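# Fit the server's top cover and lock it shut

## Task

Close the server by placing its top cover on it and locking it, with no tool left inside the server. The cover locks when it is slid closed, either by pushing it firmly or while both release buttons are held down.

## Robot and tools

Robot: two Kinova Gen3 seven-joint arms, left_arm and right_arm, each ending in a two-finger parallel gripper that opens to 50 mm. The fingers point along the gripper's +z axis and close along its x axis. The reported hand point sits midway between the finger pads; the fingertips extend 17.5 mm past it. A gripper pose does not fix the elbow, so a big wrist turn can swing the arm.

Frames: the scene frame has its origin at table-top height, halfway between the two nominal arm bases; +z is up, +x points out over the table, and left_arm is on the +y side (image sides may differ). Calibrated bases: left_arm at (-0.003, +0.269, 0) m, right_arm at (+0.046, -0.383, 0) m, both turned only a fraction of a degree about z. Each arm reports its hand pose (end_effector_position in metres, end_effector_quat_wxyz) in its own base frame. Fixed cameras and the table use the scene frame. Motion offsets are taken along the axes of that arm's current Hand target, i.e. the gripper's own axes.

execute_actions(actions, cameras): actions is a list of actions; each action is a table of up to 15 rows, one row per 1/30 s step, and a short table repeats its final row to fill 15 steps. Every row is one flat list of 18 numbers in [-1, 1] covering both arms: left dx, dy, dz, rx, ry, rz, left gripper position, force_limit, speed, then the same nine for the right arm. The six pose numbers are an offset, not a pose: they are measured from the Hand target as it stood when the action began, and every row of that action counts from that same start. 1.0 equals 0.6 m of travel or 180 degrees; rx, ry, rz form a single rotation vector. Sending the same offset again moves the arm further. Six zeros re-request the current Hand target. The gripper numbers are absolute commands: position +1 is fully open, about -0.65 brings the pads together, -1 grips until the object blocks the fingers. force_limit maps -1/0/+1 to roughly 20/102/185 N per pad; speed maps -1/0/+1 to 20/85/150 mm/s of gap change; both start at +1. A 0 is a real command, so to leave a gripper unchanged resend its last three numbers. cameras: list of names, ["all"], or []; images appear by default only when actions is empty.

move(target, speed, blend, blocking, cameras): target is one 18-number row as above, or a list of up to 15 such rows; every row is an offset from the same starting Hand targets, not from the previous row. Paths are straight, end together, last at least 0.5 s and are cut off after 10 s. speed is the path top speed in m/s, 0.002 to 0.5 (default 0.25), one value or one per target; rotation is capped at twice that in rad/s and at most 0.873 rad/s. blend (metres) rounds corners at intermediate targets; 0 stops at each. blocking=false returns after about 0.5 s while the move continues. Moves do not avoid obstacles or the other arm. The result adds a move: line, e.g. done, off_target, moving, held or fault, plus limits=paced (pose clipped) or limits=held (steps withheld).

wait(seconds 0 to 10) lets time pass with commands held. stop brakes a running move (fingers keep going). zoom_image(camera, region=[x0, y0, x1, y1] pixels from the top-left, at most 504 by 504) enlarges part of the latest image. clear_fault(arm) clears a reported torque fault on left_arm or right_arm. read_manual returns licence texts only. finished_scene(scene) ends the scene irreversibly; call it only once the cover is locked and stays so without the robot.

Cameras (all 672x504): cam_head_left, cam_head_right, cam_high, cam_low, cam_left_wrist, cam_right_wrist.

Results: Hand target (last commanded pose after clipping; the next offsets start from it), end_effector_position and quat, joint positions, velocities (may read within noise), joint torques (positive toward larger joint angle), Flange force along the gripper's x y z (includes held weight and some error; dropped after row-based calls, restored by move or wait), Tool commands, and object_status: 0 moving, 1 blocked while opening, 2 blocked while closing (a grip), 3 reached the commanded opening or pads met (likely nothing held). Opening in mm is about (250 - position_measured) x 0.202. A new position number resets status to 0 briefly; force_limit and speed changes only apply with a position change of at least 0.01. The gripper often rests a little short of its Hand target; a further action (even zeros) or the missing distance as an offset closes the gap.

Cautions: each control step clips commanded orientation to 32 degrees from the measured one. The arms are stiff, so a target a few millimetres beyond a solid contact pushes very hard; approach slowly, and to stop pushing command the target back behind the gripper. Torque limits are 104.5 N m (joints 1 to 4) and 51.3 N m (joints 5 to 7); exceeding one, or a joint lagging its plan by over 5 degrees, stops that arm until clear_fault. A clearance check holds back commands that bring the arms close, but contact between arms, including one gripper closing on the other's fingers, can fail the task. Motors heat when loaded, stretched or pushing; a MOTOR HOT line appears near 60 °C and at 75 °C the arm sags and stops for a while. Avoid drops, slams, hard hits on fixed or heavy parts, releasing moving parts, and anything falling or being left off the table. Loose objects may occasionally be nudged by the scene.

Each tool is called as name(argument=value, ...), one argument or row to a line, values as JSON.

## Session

execute_actions(
  actions=[],
)

zoom_image(
  camera="cam_high",
  region=[170, 110, 420, 330],
)

zoom_image(
  camera="cam_head_left",
  region=[270, 190, 500, 410],
)

Scene clock: 0.00 s.
left_arm: end_effector_position=(+0.7449, -0.4215, +0.1069) position_measured=3 object_status=3 end_effector_quat_wxyz=(+0.402, +0.910, +0.097, +0.030) | right_arm: end_effector_position=(+0.1754, +0.1720, +0.3434) position_measured=3 object_status=3 end_effector_quat_wxyz=(+0.321, -0.490, +0.659, -0.471)
Joint positions: left_arm=[0.133 1.397 0.636 0.352 0.164 1.115 0.316] | right_arm=[-1.628 0.246 -0.51 2.195 0.713 1.854 1.988]
Joint velocities: within noise
Joint torques (N m): no reading
Flange force (N): no reading
Hand target: left_arm +0.7449, -0.4215, +0.1069; +0.402, +0.910, +0.097, +0.030 | right_arm +0.1754, +0.1720, +0.3434; +0.321, -0.490, +0.659, -0.471
Tool commands: left_gripper/position=+1.0 left_gripper/force_limit=+1.0 left_gripper/speed=+1.0 right_gripper/position=+1.0 right_gripper/force_limit=+1.0 right_gripper/speed=+1.0

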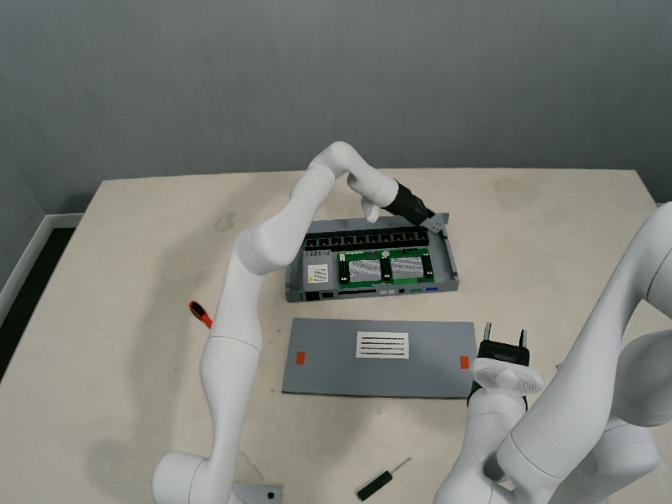

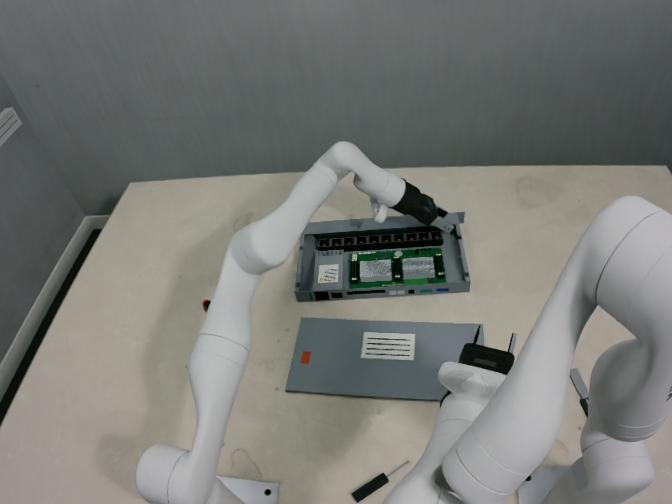

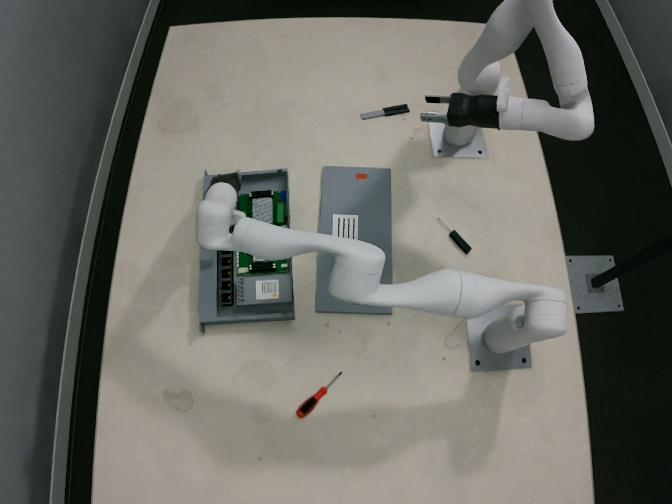

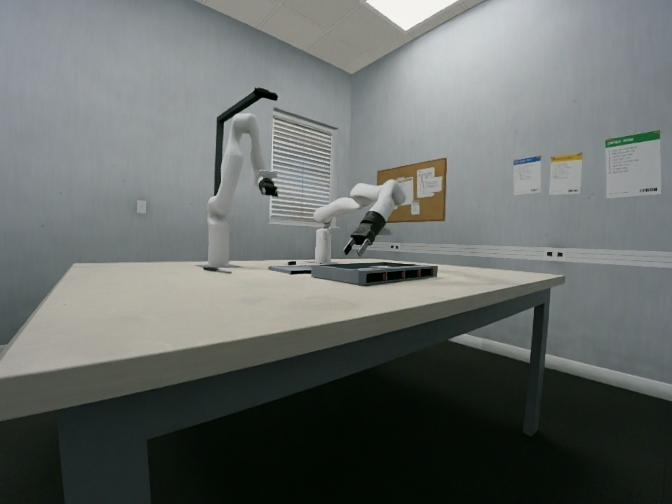

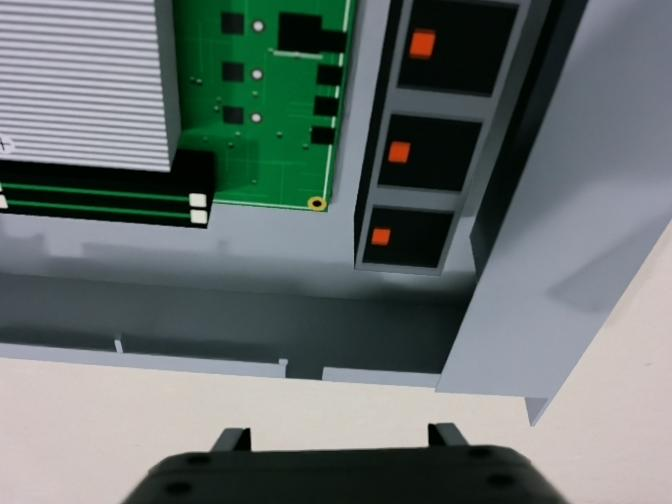

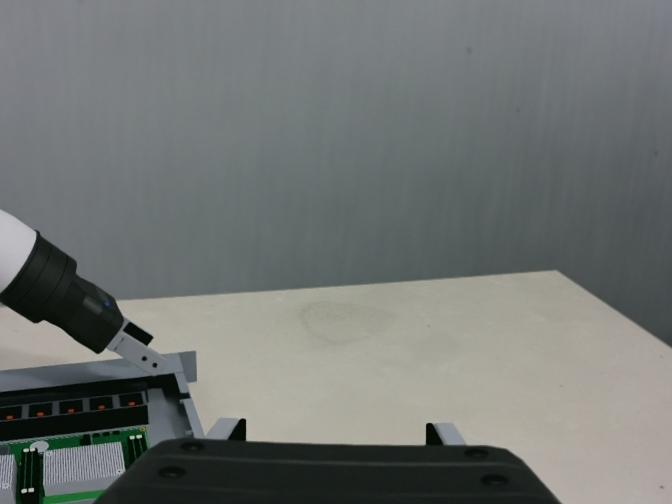

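Scaled by 2.016.

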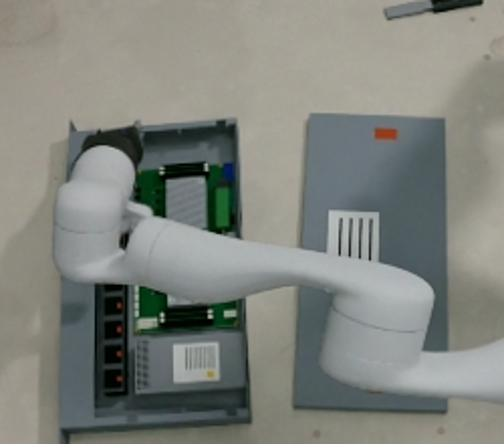

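Scaled by 2.191.

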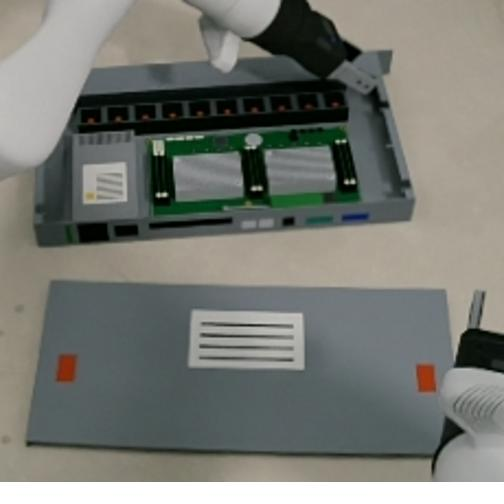

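move(
  target=[
    [-0.0607,0.084,-0.2767,0,0,0,1,1,1,0.189,-0.2098,0.4078,-0.17,0.1156,0.1766,1,1,1],
    [-0.603,-0.0798,-0.4193,0.14,0.22,0.143,1,1,1,0.189,-0.2098,0.4078,-0.17,0.1156,0.1766,1,1,1],
    [-0.8075,-0.2967,-0.2792,0.1971,0.3184,0.2045,-0.32,-0.9,0,-0.3243,-0.1895,0.535,-0.3394,0.2313,0.3531,1,1,1],
  ],
  speed=0.35,
  blend=[0.05,0.03,0],
  cameras=["all"],
)

zoom_image(
  camera="cam_right_wrist",
  region=[0, 0, 504, 440],
)

zoom_image(
  camera="cam_head_left",
  region=[270, 200, 480, 310],
)

zoom_image(
  camera="cam_high",
  region=[190, 160, 310, 340],
)

Scene clock: 68.00 s.
left_arm: end_effector_position=(+0.2211, -0.2798, +0.0997) position_measured=200 object_status=3 end_effector_quat_wxyz=(+0.000, +0.843, +0.000, +0.537) | right_arm: end_effector_position=(+0.5597, +0.2494, +0.3300) position_measured=3 object_status=3 end_effector_quat_wxyz=(+0.000, +0.000, +1.000, +0.000)
Joint positions: left_arm=[1.76 0.883 0.002 2.373 1.707 -1.118 0.125] | right_arm=[-0.545 0.851 0.408 0.44 -0.318 1.878 2.774]
Joint torques (N m): left_arm=[-0.45 -14.08 -0.69 2.44 0.39 -3.18 -0.3] | right_arm=[-1.09 -24.2 0.46 -10.01 0.28 -0.12 -0.08]
Flange force (N): left_arm=[-0.5 0.9 1.1] | right_arm=no reading
Hand target: left_arm +0.2211, -0.2798, +0.0997; +0.000, +0.843, +0.000, +0.537 | right_arm +0.5597, +0.2494, +0.3300; +0.000, +0.000, +1.000, +0.000
Off the commanded pose: left_arm 0.000 m, 0 deg | right_arm 0.000 m, 0 deg.
move: done; limits=paced

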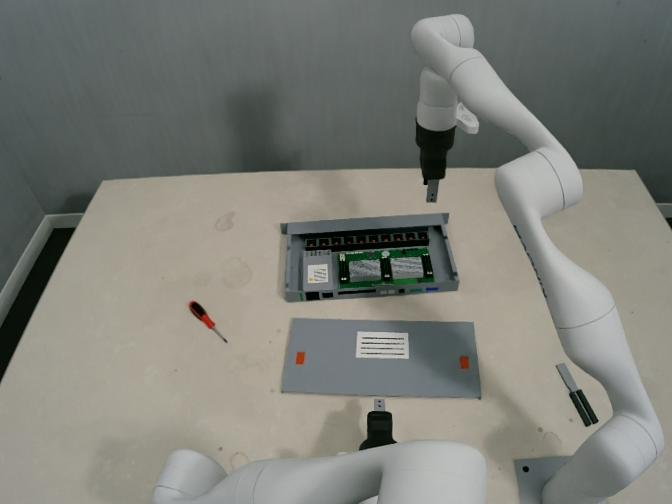

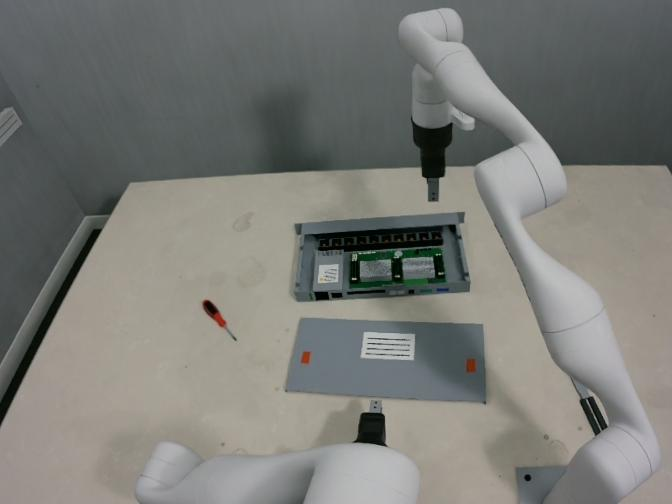

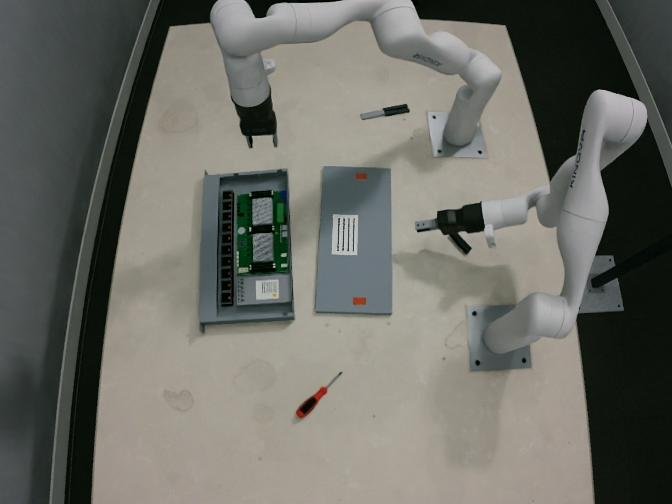

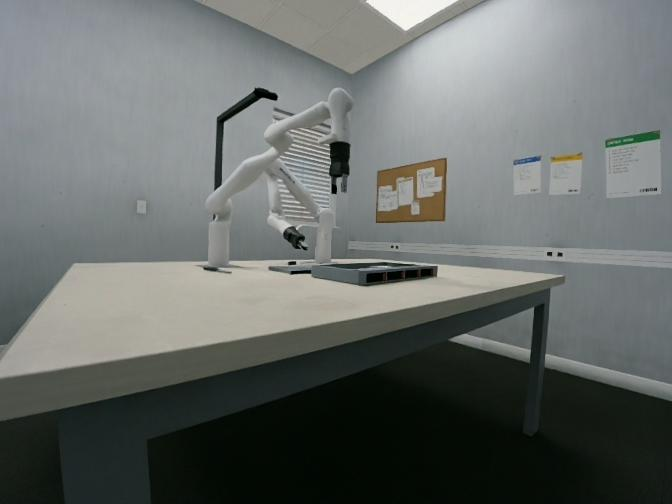

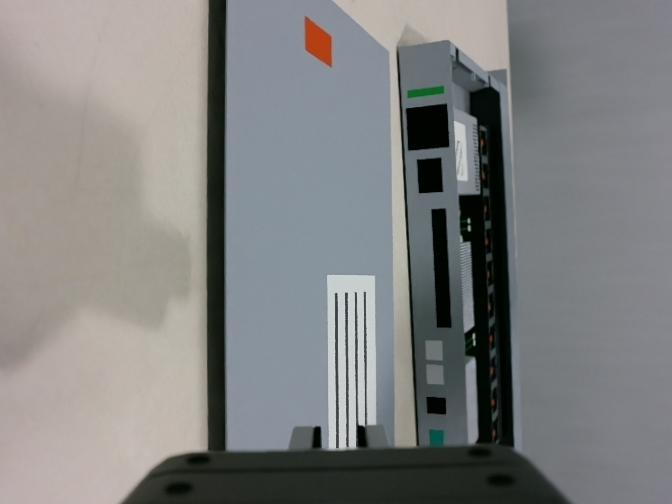

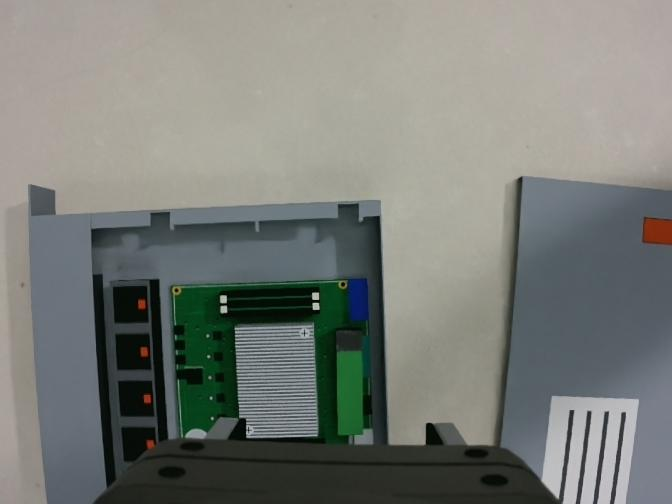

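Scaled by 1.000.

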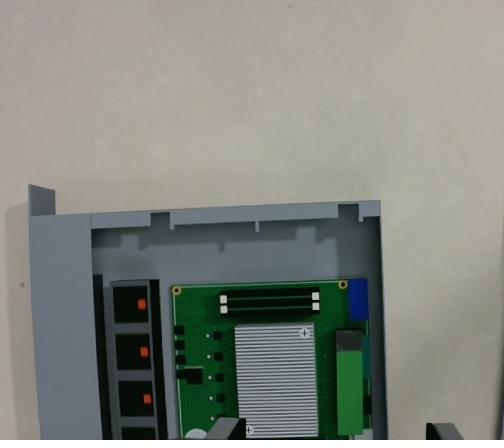

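Scaled by 2.400.

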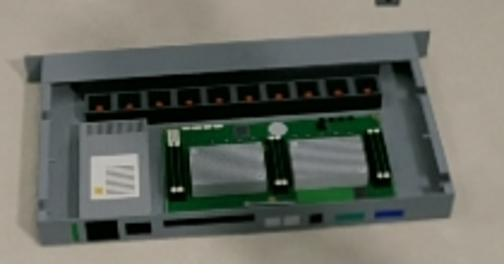

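Scaled by 2.800.

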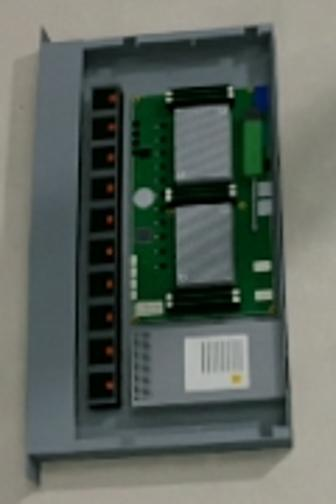

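move(
  target=[
    [-0.092,0.0037,0.1082,0,0,0,-0.32,-0.9,0,0.0115,0.0607,0.3833,0,0,0,0.142,-0.7,-0.2],
    [-0.0695,0.0037,0.1565,0,0,0,-0.32,-0.9,0,0.0115,0.0607,0.4983,0,0,0,0.142,-0.7,-0.2],
    [-0.0695,0.0037,0.1565,0,0,0,-1,-0.9,-0.5,0.0115,0.0607,0.4983,0,0,0,-1,-0.7,-0.5],
    [0.0588,0.0037,0.0967,0,0,0,-1,-0.9,-0.5,0.0115,0.0607,0.2167,0,0,0,-1,-0.7,-0.5],
  ],
  speed=[0.2,0.08,0.08,0.2],
  cameras=["cam_left_wrist","cam_right_wrist","cam_head_left","cam_high"],
)

Scene clock: 128.50 s.
left_arm: end_effector_position=(+0.2886, -0.2820, +0.1072) position_measured=246 object_status=2 end_effector_quat_wxyz=(+0.000, +0.843, +0.000, +0.537) | right_arm: end_effector_position=(+0.5529, +0.2857, +0.2000) position_measured=164 object_status=2 end_effector_quat_wxyz=(+0.000, +0.000, +1.000, +0.000)
Joint positions: left_arm=[1.621 0.861 -0.129 2.399 1.468 -1.045 0.136] | right_arm=[-0.668 0.852 0.401 0.876 -0.299 1.46 2.779]
Joint torques (N m): left_arm=[-0.31 -16.07 -2.69 1.53 0.74 -5.21 -0.09] | right_arm=[-1.1 -24.52 1.24 -10.48 0.22 -0.06 -0.11]
Flange force (N): left_arm=[-5.1 0.4 4.6] | right_arm=[6.1 -5.3 2.8]
Hand target: left_arm +0.2886, -0.2821, +0.1072; +0.000, +0.843, +0.000, +0.537 | right_arm +0.5528, +0.2857, +0.2000; +0.000, +0.000, +1.000, +0.000
Off the commanded pose: left_arm 0.000 m, 0 deg | right_arm 0.000 m, 0 deg.
move: done
Images, in order (width x height): cam_head_left 672x504, cam_high 672x504, cam_left_wrist 672x504, cam_right_wrist 672x504.

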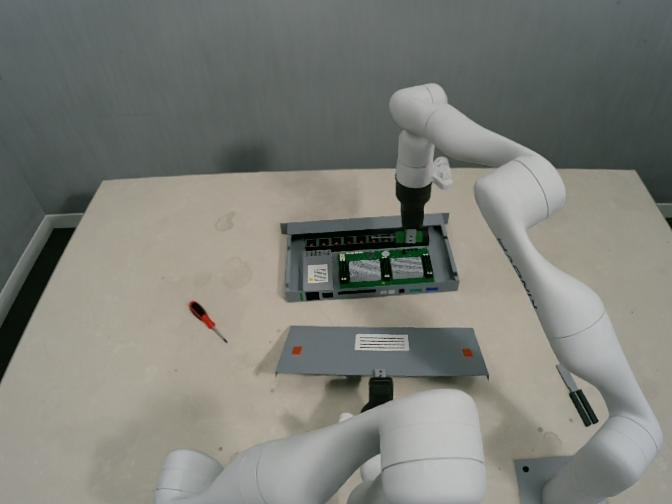

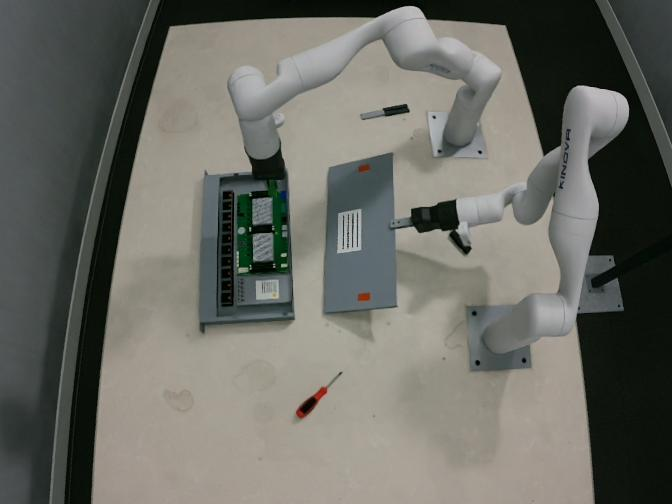

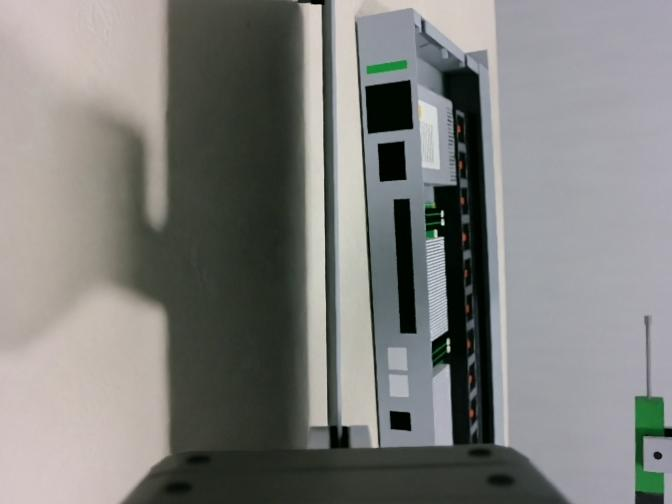

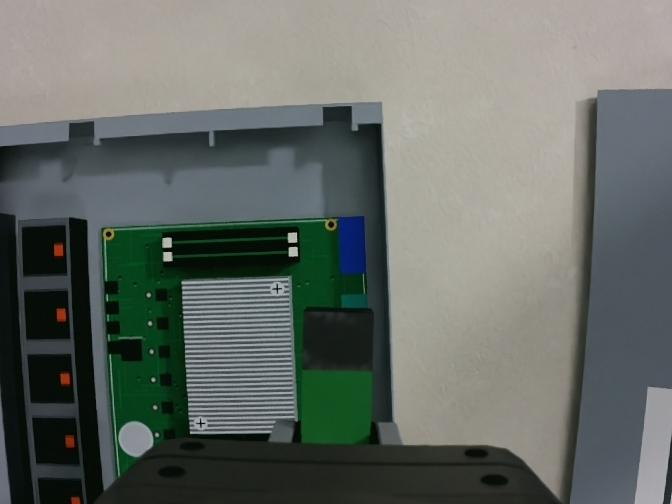

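move(
  target=[
    [0.1482,-0.0035,-0.0482,0.029,0.1388,-0.0064,-0.98,1,-0.5,-0.1003,-0.6845,0.0667,0,0,0,-1,-0.7,-0.5],
    [0.202,-0.0235,0.3825,0.029,0.1388,-0.0064,-0.98,1,-0.5,-0.1003,-0.6845,0.2975,0,0,0,-1,-0.7,-0.5],
    [0.202,-0.0235,0.3825,0.029,0.1388,-0.0064,-0.98,1,-0.5,-0.1003,-0.6845,0.2975,0,0,0,0.5,-0.7,0],
    [0.202,-0.0235,0.3825,0.029,0.1388,-0.0064,-0.98,1,-0.5,-0.1003,-0.6845,0.05,0,0,0,0.5,-0.7,0],
    [0.202,-0.0235,0.3825,0.029,0.1388,-0.0064,-0.98,1,-0.5,-0.0292,-0.1237,-0.2167,0,0,0,0.5,-0.7,0],
  ],
  speed=[0.3,0.16,0.1,0.3,0.35],
  blend=[0.01,0,0,0.04,0],
  cameras=["cam_left_wrist","cam_right_wrist","cam_head_left","cam_high","cam_low"],
)

zoom_image(
  camera="cam_right_wrist",
  region=[0, 180, 504, 440],
)

zoom_image(
  camera="cam_high",
  region=[190, 140, 320, 340],
)

Scene clock: 196.40 s.
left_arm: end_effector_position=(+0.5478, -0.2680, +0.1202) position_measured=254 object_status=3 end_effector_quat_wxyz=(-0.033, +0.706, +0.033, +0.707) | right_arm: end_effector_position=(+0.5703, +0.2116, +0.3300) position_measured=78 object_status=3 end_effector_quat_wxyz=(+0.000, +0.000, +1.000, +0.000)
Joint positions: left_arm=[1.247 1.282 -0.491 1.998 1.107 -1.182 0.287] | right_arm=[-0.49 0.828 0.401 0.488 -0.304 1.854 2.843]
Joint torques (N m): left_arm=[-0.46 -22.62 -9.2 -0.32 1.86 -6.78 -0.25] | right_arm=[-1.06 -23.86 0.36 -9.92 0.2 -0.16 -0.1]
Flange force (N): left_arm=[-7.8 1.2 2.3] | right_arm=no reading
Hand target: left_arm +0.5478, -0.2680, +0.1202; -0.033, +0.706, +0.033, +0.707 | right_arm +0.5703, +0.2116, +0.3300; +0.000, +0.000, +1.000, +0.000
Off the commanded pose: left_arm 0.000 m, 0 deg | right_arm 0.000 m, 0 deg.
move: done
Images, in order (width x height): cam_head_left 672x504, cam_high 672x504, cam_low 672x504, cam_left_wrist 672x504, cam_right_wrist 672x504.

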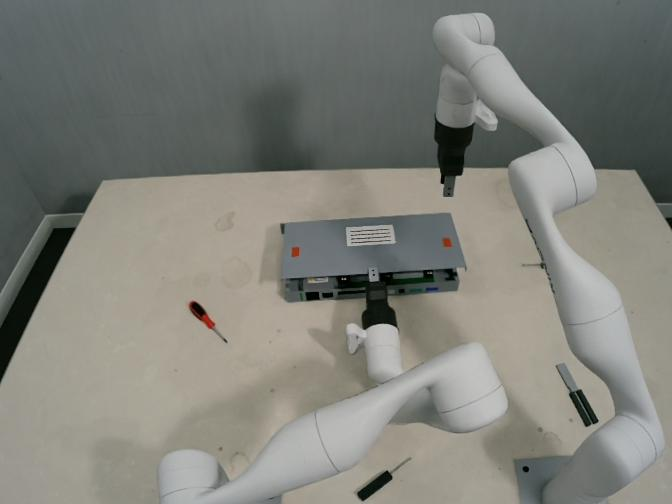

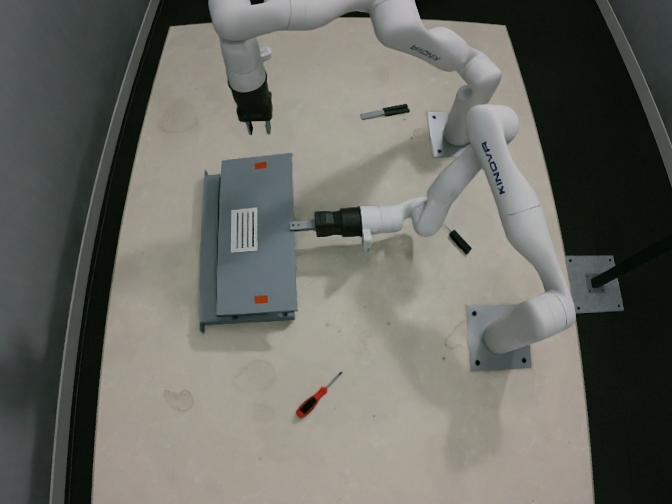

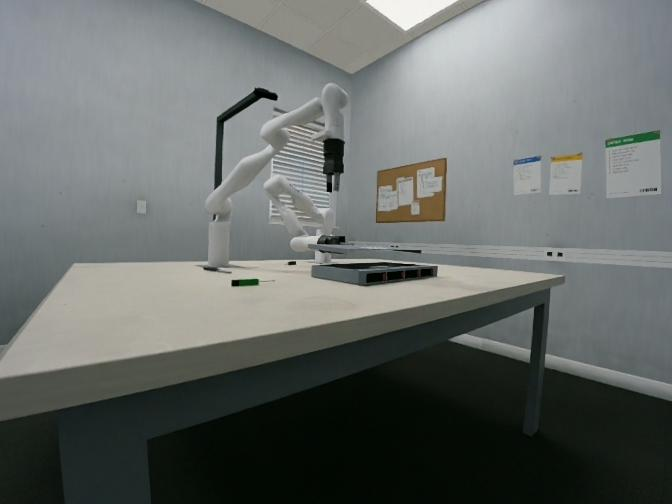

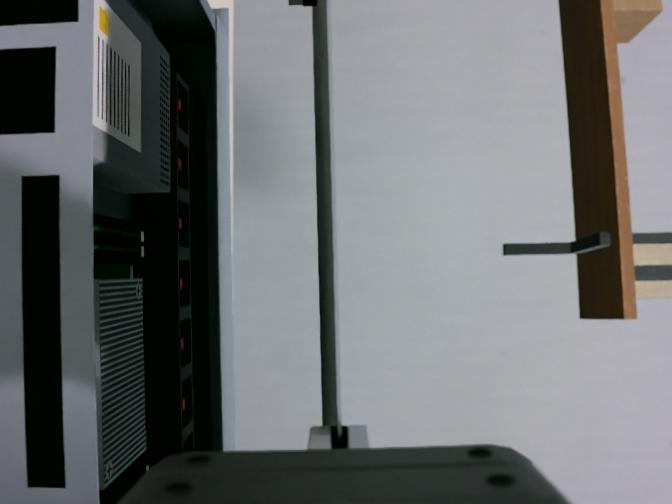

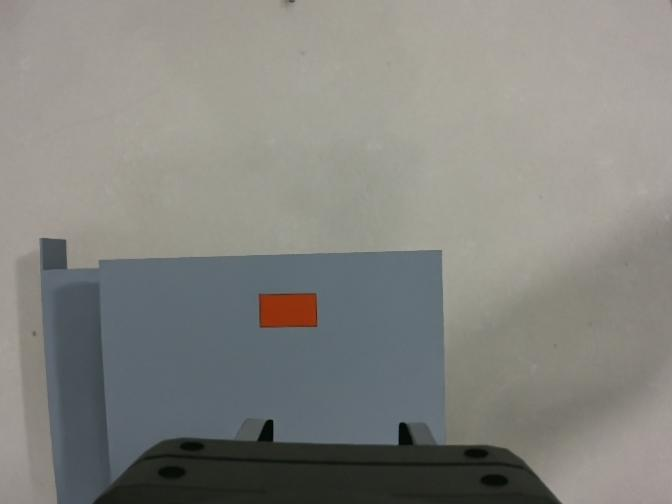

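Scaled by 1.000.

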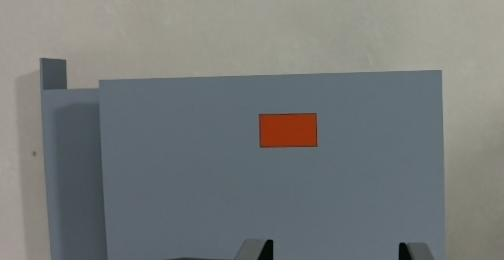

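Scaled by 2.520.

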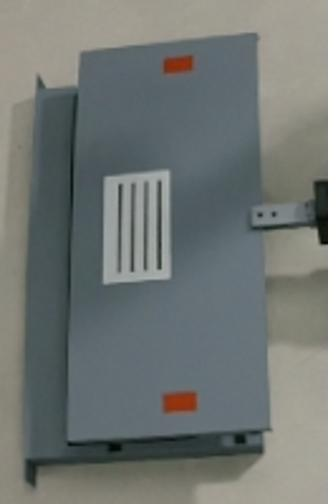

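move(
  target=[-0.0583,-0.0033,0,0.0031,0,0,-0.98,1,-0.5,0,0,0,0,0,0,0.5,-0.7,0],
  speed=0.15,
  cameras=["cam_right_wrist","cam_high","cam_left_wrist"],
)

zoom_image(
  camera="cam_right_wrist",
  region=[20, 220, 160, 320],
)

zoom_image(
  camera="cam_high",
  region=[190, 150, 320, 340],
)

Scene clock: 236.97 s.
left_arm: end_effector_position=(+0.5476, -0.2660, +0.0852) position_measured=254 object_status=3 end_effector_quat_wxyz=(-0.036, +0.706, +0.036, +0.706) | right_arm: end_effector_position=(+0.5703, +0.2116, +0.3301) position_measured=78 object_status=3 end_effector_quat_wxyz=(+0.000, +0.000, +1.000, +0.000)
Joint positions: left_arm=[1.238 1.367 -0.466 1.943 1.147 -1.198 0.303] | right_arm=[-0.49 0.828 0.401 0.488 -0.304 1.854 2.843]
Joint torques (N m): left_arm=[-0.5 -23.02 -9.29 0.84 2.09 -6.79 -0.33] | right_arm=[-1.07 -23.87 0.4 -10.11 0.22 -0.1 -0.14]
Flange force (N): left_arm=[-9.0 1.6 3.2] | right_arm=no reading
Hand target: left_arm +0.5476, -0.2660, +0.0852; -0.036, +0.706, +0.036, +0.706 | right_arm +0.5703, +0.2116, +0.3301; +0.000, +0.000, +1.000, +0.000
Off the commanded pose: left_arm 0.000 m, 0 deg | right_arm 0.000 m, 0 deg.
move: done
Images, in order (width x height): cam_high 672x504, cam_left_wrist 672x504, cam_right_wrist 672x504.

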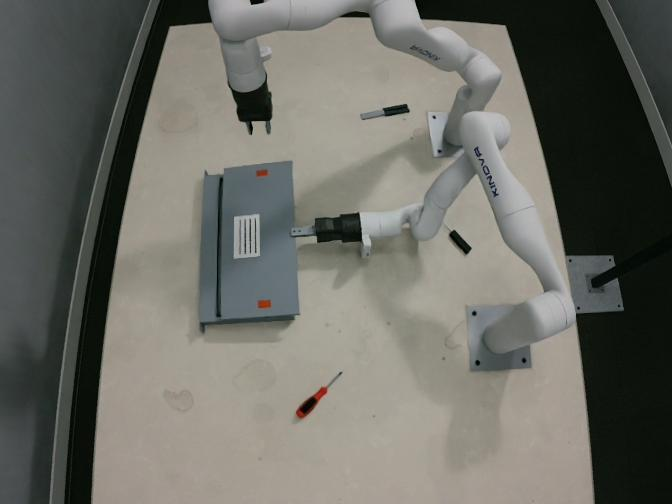

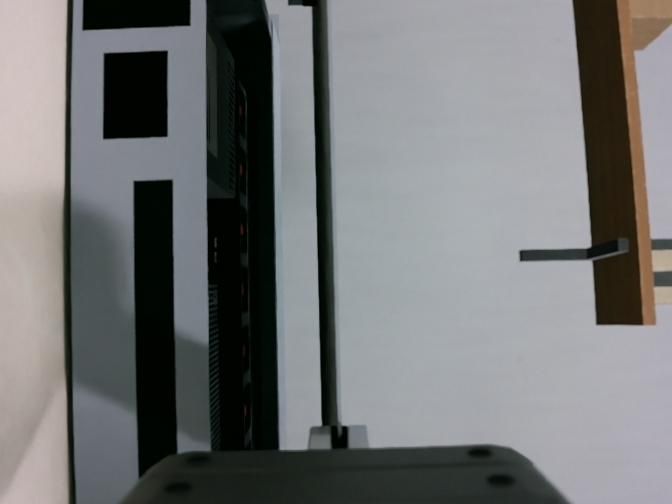

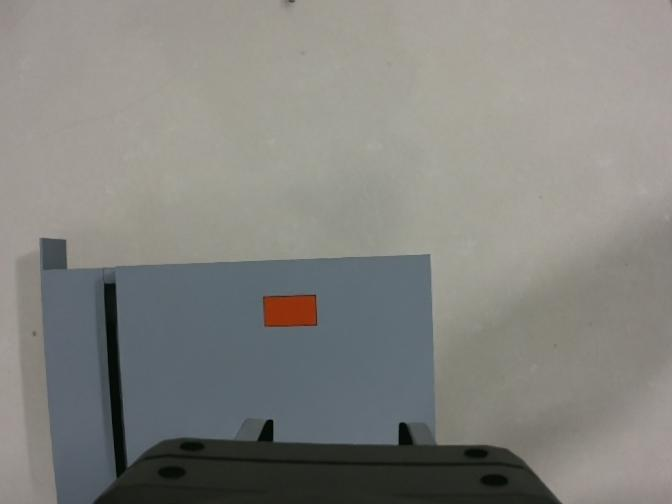

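Scaled by 3.600.

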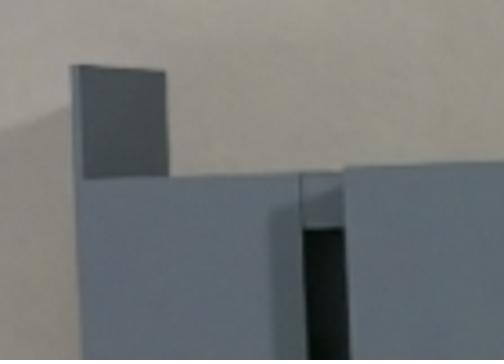

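Scaled by 2.653.

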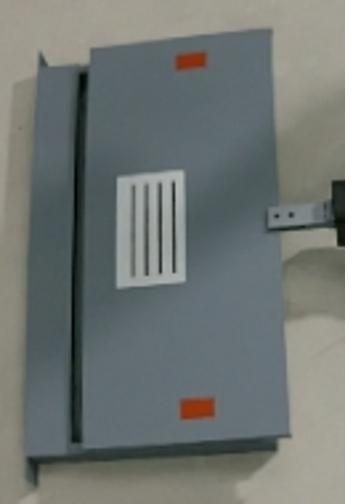

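move(
  target=[-0.0253,0,-0.0025,0,0,0,-0.98,1,-0.5,0,0,0,0,0,0,0.5,-0.7,0],
  speed=0.08,
)

move(
  target=[-0.005,0,0,0,0,0,-0.98,1,-0.5,0,0,0,0,0,0,0.5,-0.7,0],
  speed=0.05,
  cameras=["cam_right_wrist","cam_left_wrist"],
)

zoom_image(
  camera="cam_right_wrist",
  region=[20, 220, 160, 320],
)

Scene clock: 270.80 s.
left_arm: end_effector_position=(+0.5462, -0.2662, +0.0701) position_measured=254 object_status=3 end_effector_quat_wxyz=(-0.036, +0.706, +0.036, +0.706) | right_arm: end_effector_position=(+0.5703, +0.2116, +0.3301) position_measured=78 object_status=3 end_effector_quat_wxyz=(+0.000, +0.000, +1.000, +0.000)
Joint positions: left_arm=[1.237 1.403 -0.455 1.92 1.162 -1.206 0.311] | right_arm=[-0.49 0.828 0.401 0.488 -0.304 1.854 2.843]
Joint torques (N m): left_arm=[-0.57 -22.99 -9.25 0.5 2.08 -6.65 -0.35] | right_arm=[-1.04 -23.92 0.45 -10.03 0.21 -0.17 -0.08]
Flange force (N): left_arm=[-7.9 -0.1 1.9] | right_arm=no reading
Hand target: left_arm +0.5462, -0.2662, +0.0700; -0.036, +0.706, +0.036, +0.706 | right_arm +0.5703, +0.2116, +0.3301; +0.000, +0.000, +1.000, +0.000
Off the commanded pose: left_arm 0.000 m, 0 deg | right_arm 0.000 m, 0 deg.
move: done

Scene clock: 271.50 s.
left_arm: end_effector_position=(+0.5462, -0.2662, +0.0670) position_measured=254 object_status=3 end_effector_quat_wxyz=(-0.036, +0.706, +0.036, +0.706) | right_arm: end_effector_position=(+0.5703, +0.2116, +0.3301) position_measured=78 object_status=3 end_effector_quat_wxyz=(+0.000, +0.000, +1.000, +0.000)
Joint positions: left_arm=[1.236 1.41 -0.454 1.915 1.165 -1.207 0.312] | right_arm=[-0.49 0.828 0.401 0.488 -0.304 1.854 2.843]
Joint torques (N m): left_arm=[-0.69 -22.75 -9.32 1.04 2.17 -6.56 -0.39] | right_arm=[-1.1 -23.86 0.38 -10.1 0.24 -0.2 -0.1]
Flange force (N): left_arm=[-8.1 1.1 2.4] | right_arm=no reading
Hand target: left_arm +0.5462, -0.2662, +0.0670; -0.036, +0.706, +0.036, +0.706 | right_arm +0.5703, +0.2116, +0.3301; +0.000, +0.000, +1.000, +0.000
Off the commanded pose: left_arm 0.000 m, 0 deg | right_arm 0.000 m, 0 deg.
move: done
Images, in order (width x height): cam_left_wrist 672x504, cam_right_wrist 672x504.

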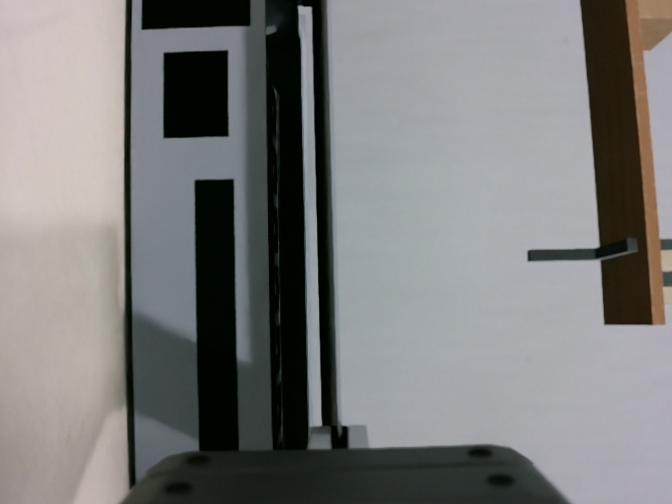

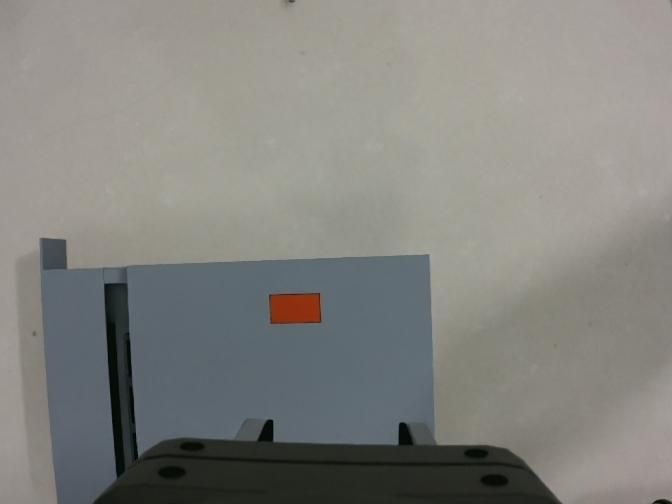

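Scaled by 3.600.

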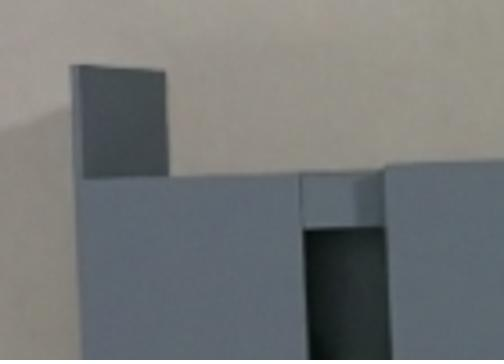

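move(
  target=[-0.005,0,0,0,0,0,-0.98,1,-0.5,0,0,0,0,0,0,0.5,-0.7,0],
  speed=0.05,
)

move(
  target=[-0.004,0,0,0,0,0,-0.98,1,-0.5,0,0,0,0,0,0,0.5,-0.7,0],
  speed=0.05,
  cameras=["cam_right_wrist","cam_left_wrist"],
)

zoom_image(
  camera="cam_right_wrist",
  region=[20, 220, 160, 320],
)

Scene clock: 281.43 s.
left_arm: end_effector_position=(+0.5462, -0.2662, +0.0640) position_measured=254 object_status=3 end_effector_quat_wxyz=(-0.036, +0.706, +0.036, +0.706) | right_arm: end_effector_position=(+0.5703, +0.2116, +0.3301) position_measured=78 object_status=3 end_effector_quat_wxyz=(+0.000, +0.000, +1.000, +0.000)
Joint positions: left_arm=[1.235 1.417 -0.452 1.909 1.167 -1.209 0.313] | right_arm=[-0.49 0.828 0.401 0.488 -0.304 1.854 2.843]
Joint torques (N m): left_arm=[-0.97 -22.19 -9.25 1.44 2.36 -6.37 -0.45] | right_arm=[-1.07 -23.89 0.41 -10.07 0.23 -0.14 -0.13]
Flange force (N): left_arm=[-7.2 1.7 2.6] | right_arm=no reading
Hand target: left_arm +0.5462, -0.2662, +0.0640; -0.036, +0.706, +0.036, +0.706 | right_arm +0.5703, +0.2116, +0.3301; +0.000, +0.000, +1.000, +0.000
Off the commanded pose: left_arm 0.000 m, 0 deg | right_arm 0.000 m, 0 deg.
move: done

Scene clock: 282.13 s.
left_arm: end_effector_position=(+0.5462, -0.2662, +0.0616) position_measured=254 object_status=3 end_effector_quat_wxyz=(-0.036, +0.706, +0.036, +0.706) | right_arm: end_effector_position=(+0.5703, +0.2116, +0.3301) position_measured=78 object_status=3 end_effector_quat_wxyz=(+0.000, +0.000, +1.000, +0.000)
Joint positions: left_arm=[1.235 1.423 -0.45 1.905 1.169 -1.21 0.314] | right_arm=[-0.49 0.828 0.401 0.488 -0.304 1.854 2.843]
Joint torques (N m): left_arm=[-1.33 -22.22 -9.22 1.71 2.48 -6.23 -0.54] | right_arm=[-1.11 -23.9 0.43 -10.09 0.27 -0.17 -0.14]
Flange force (N): left_arm=[-7.6 1.9 2.4] | right_arm=no reading
Hand target: left_arm +0.5462, -0.2662, +0.0616; -0.036, +0.706, +0.036, +0.706 | right_arm +0.5703, +0.2116, +0.3301; +0.000, +0.000, +1.000, +0.000
Off the commanded pose: left_arm 0.000 m, 0 deg | right_arm 0.000 m, 0 deg.
move: done
Images, in order (width x height): cam_left_wrist 672x504, cam_right_wrist 672x504.

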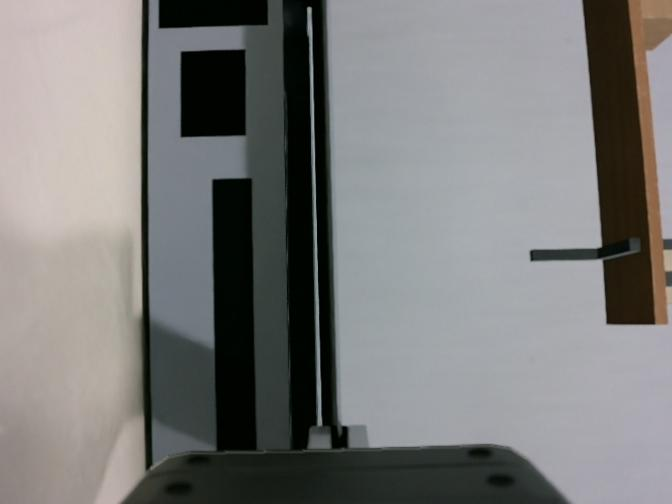

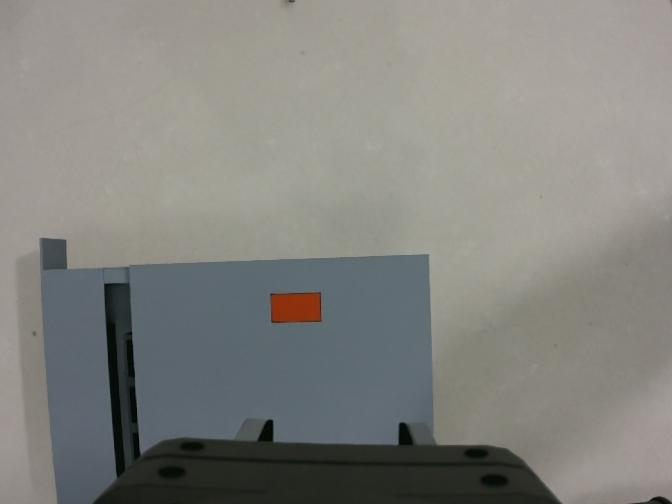

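Scaled by 3.600.

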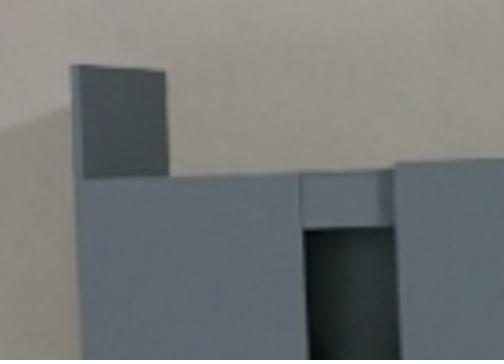

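move(
  target=[-0.0055,0,0,0,0,0,-0.98,1,-0.5,0,0,0,0,0,0,0.5,-0.7,0],
  speed=0.05,
)

move(
  target=[-0.0045,0,0,0,0,0,-0.98,1,-0.5,0,0,0,0,0,0,0.5,-0.7,0],
  speed=0.05,
  cameras=["cam_right_wrist","cam_left_wrist","cam_low"],
)

zoom_image(
  camera="cam_right_wrist",
  region=[20, 220, 160, 320],
)

zoom_image(
  camera="cam_low",
  region=[280, 230, 460, 300],
)

Scene clock: 330.23 s.
left_arm: end_effector_position=(+0.5461, -0.2662, +0.0583) position_measured=254 object_status=3 end_effector_quat_wxyz=(-0.036, +0.706, +0.036, +0.706) | right_arm: end_effector_position=(+0.5703, +0.2116, +0.3301) position_measured=78 object_status=3 end_effector_quat_wxyz=(+0.000, +0.000, +1.000, +0.000)
Joint positions: left_arm=[1.234 1.431 -0.448 1.899 1.172 -1.211 0.315] | right_arm=[-0.49 0.828 0.401 0.488 -0.304 1.854 2.843]
Joint torques (N m): left_arm=[-2.08 -20.94 -8.25 1.97 2.45 -5.04 -0.4] | right_arm=[-1.09 -23.86 0.38 -10.06 0.19 -0.15 -0.09]
Flange force (N): left_arm=[-4.7 2.6 1.1] | right_arm=no reading
Hand target: left_arm +0.5462, -0.2662, +0.0583; -0.036, +0.706, +0.036, +0.706 | right_arm +0.5703, +0.2116, +0.3301; +0.000, +0.000, +1.000, +0.000
Off the commanded pose: left_arm 0.000 m, 0 deg | right_arm 0.000 m, 0 deg.
move: done

Scene clock: 330.93 s.
left_arm: end_effector_position=(+0.5462, -0.2662, +0.0556) position_measured=254 object_status=3 end_effector_quat_wxyz=(-0.036, +0.706, +0.036, +0.706) | right_arm: end_effector_position=(+0.5703, +0.2116, +0.3301) position_measured=78 object_status=3 end_effector_quat_wxyz=(+0.000, +0.000, +1.000, +0.000)
Joint positions: left_arm=[1.233 1.437 -0.447 1.894 1.174 -1.212 0.316] | right_arm=[-0.49 0.828 0.401 0.488 -0.304 1.854 2.843]
Joint torques (N m): left_arm=[-2.6 -20.77 -7.96 2.38 2.76 -4.64 -0.09] | right_arm=[-1.01 -23.85 0.41 -10.04 0.24 -0.13 -0.12]
Flange force (N): left_arm=[-4.5 4.0 1.3] | right_arm=no reading
Hand target: left_arm +0.5462, -0.2662, +0.0556; -0.036, +0.706, +0.036, +0.706 | right_arm +0.5703, +0.2116, +0.3301; +0.000, +0.000, +1.000, +0.000
Off the commanded pose: left_arm 0.000 m, 0 deg | right_arm 0.000 m, 0 deg.
move: done
Images, in order (width x height): cam_low 672x504, cam_left_wrist 672x504, cam_right_wrist 672x504.

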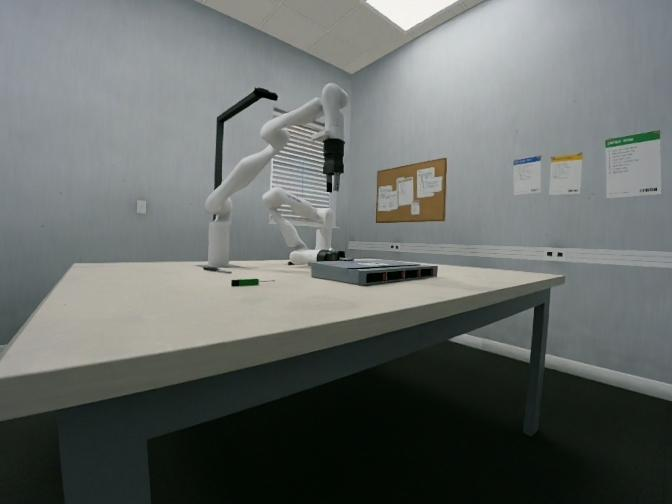

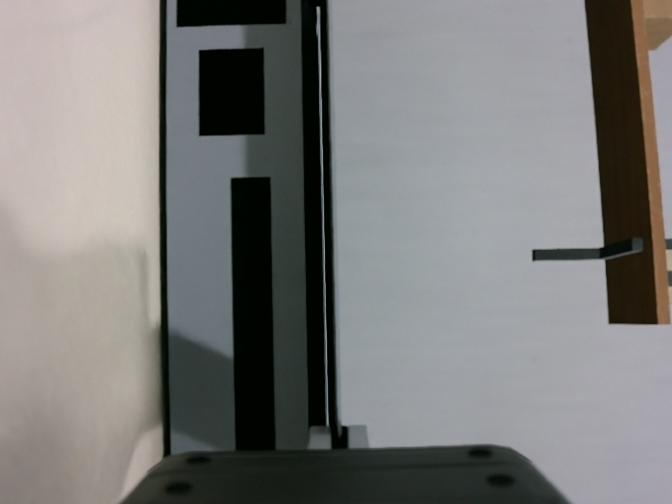

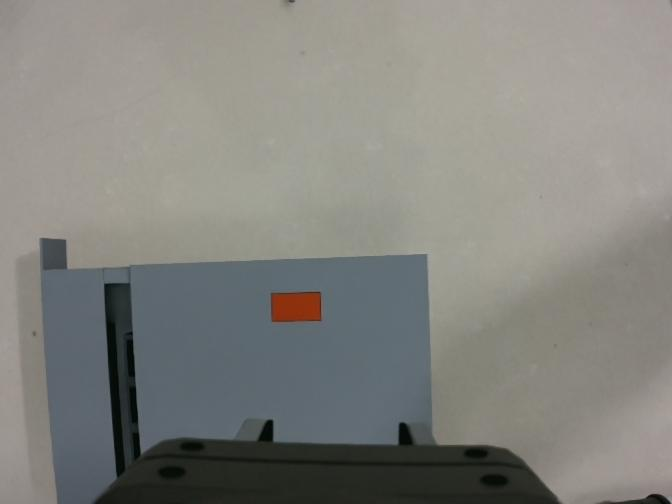

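Scaled by 3.600.

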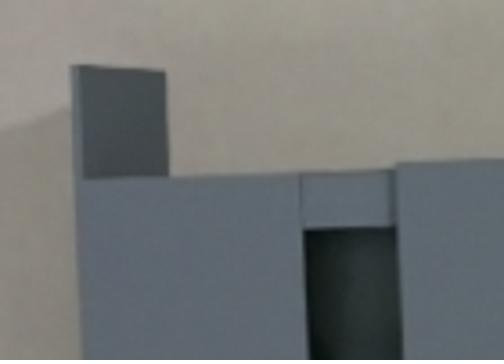

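Scaled by 2.800.

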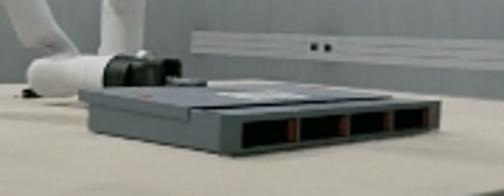

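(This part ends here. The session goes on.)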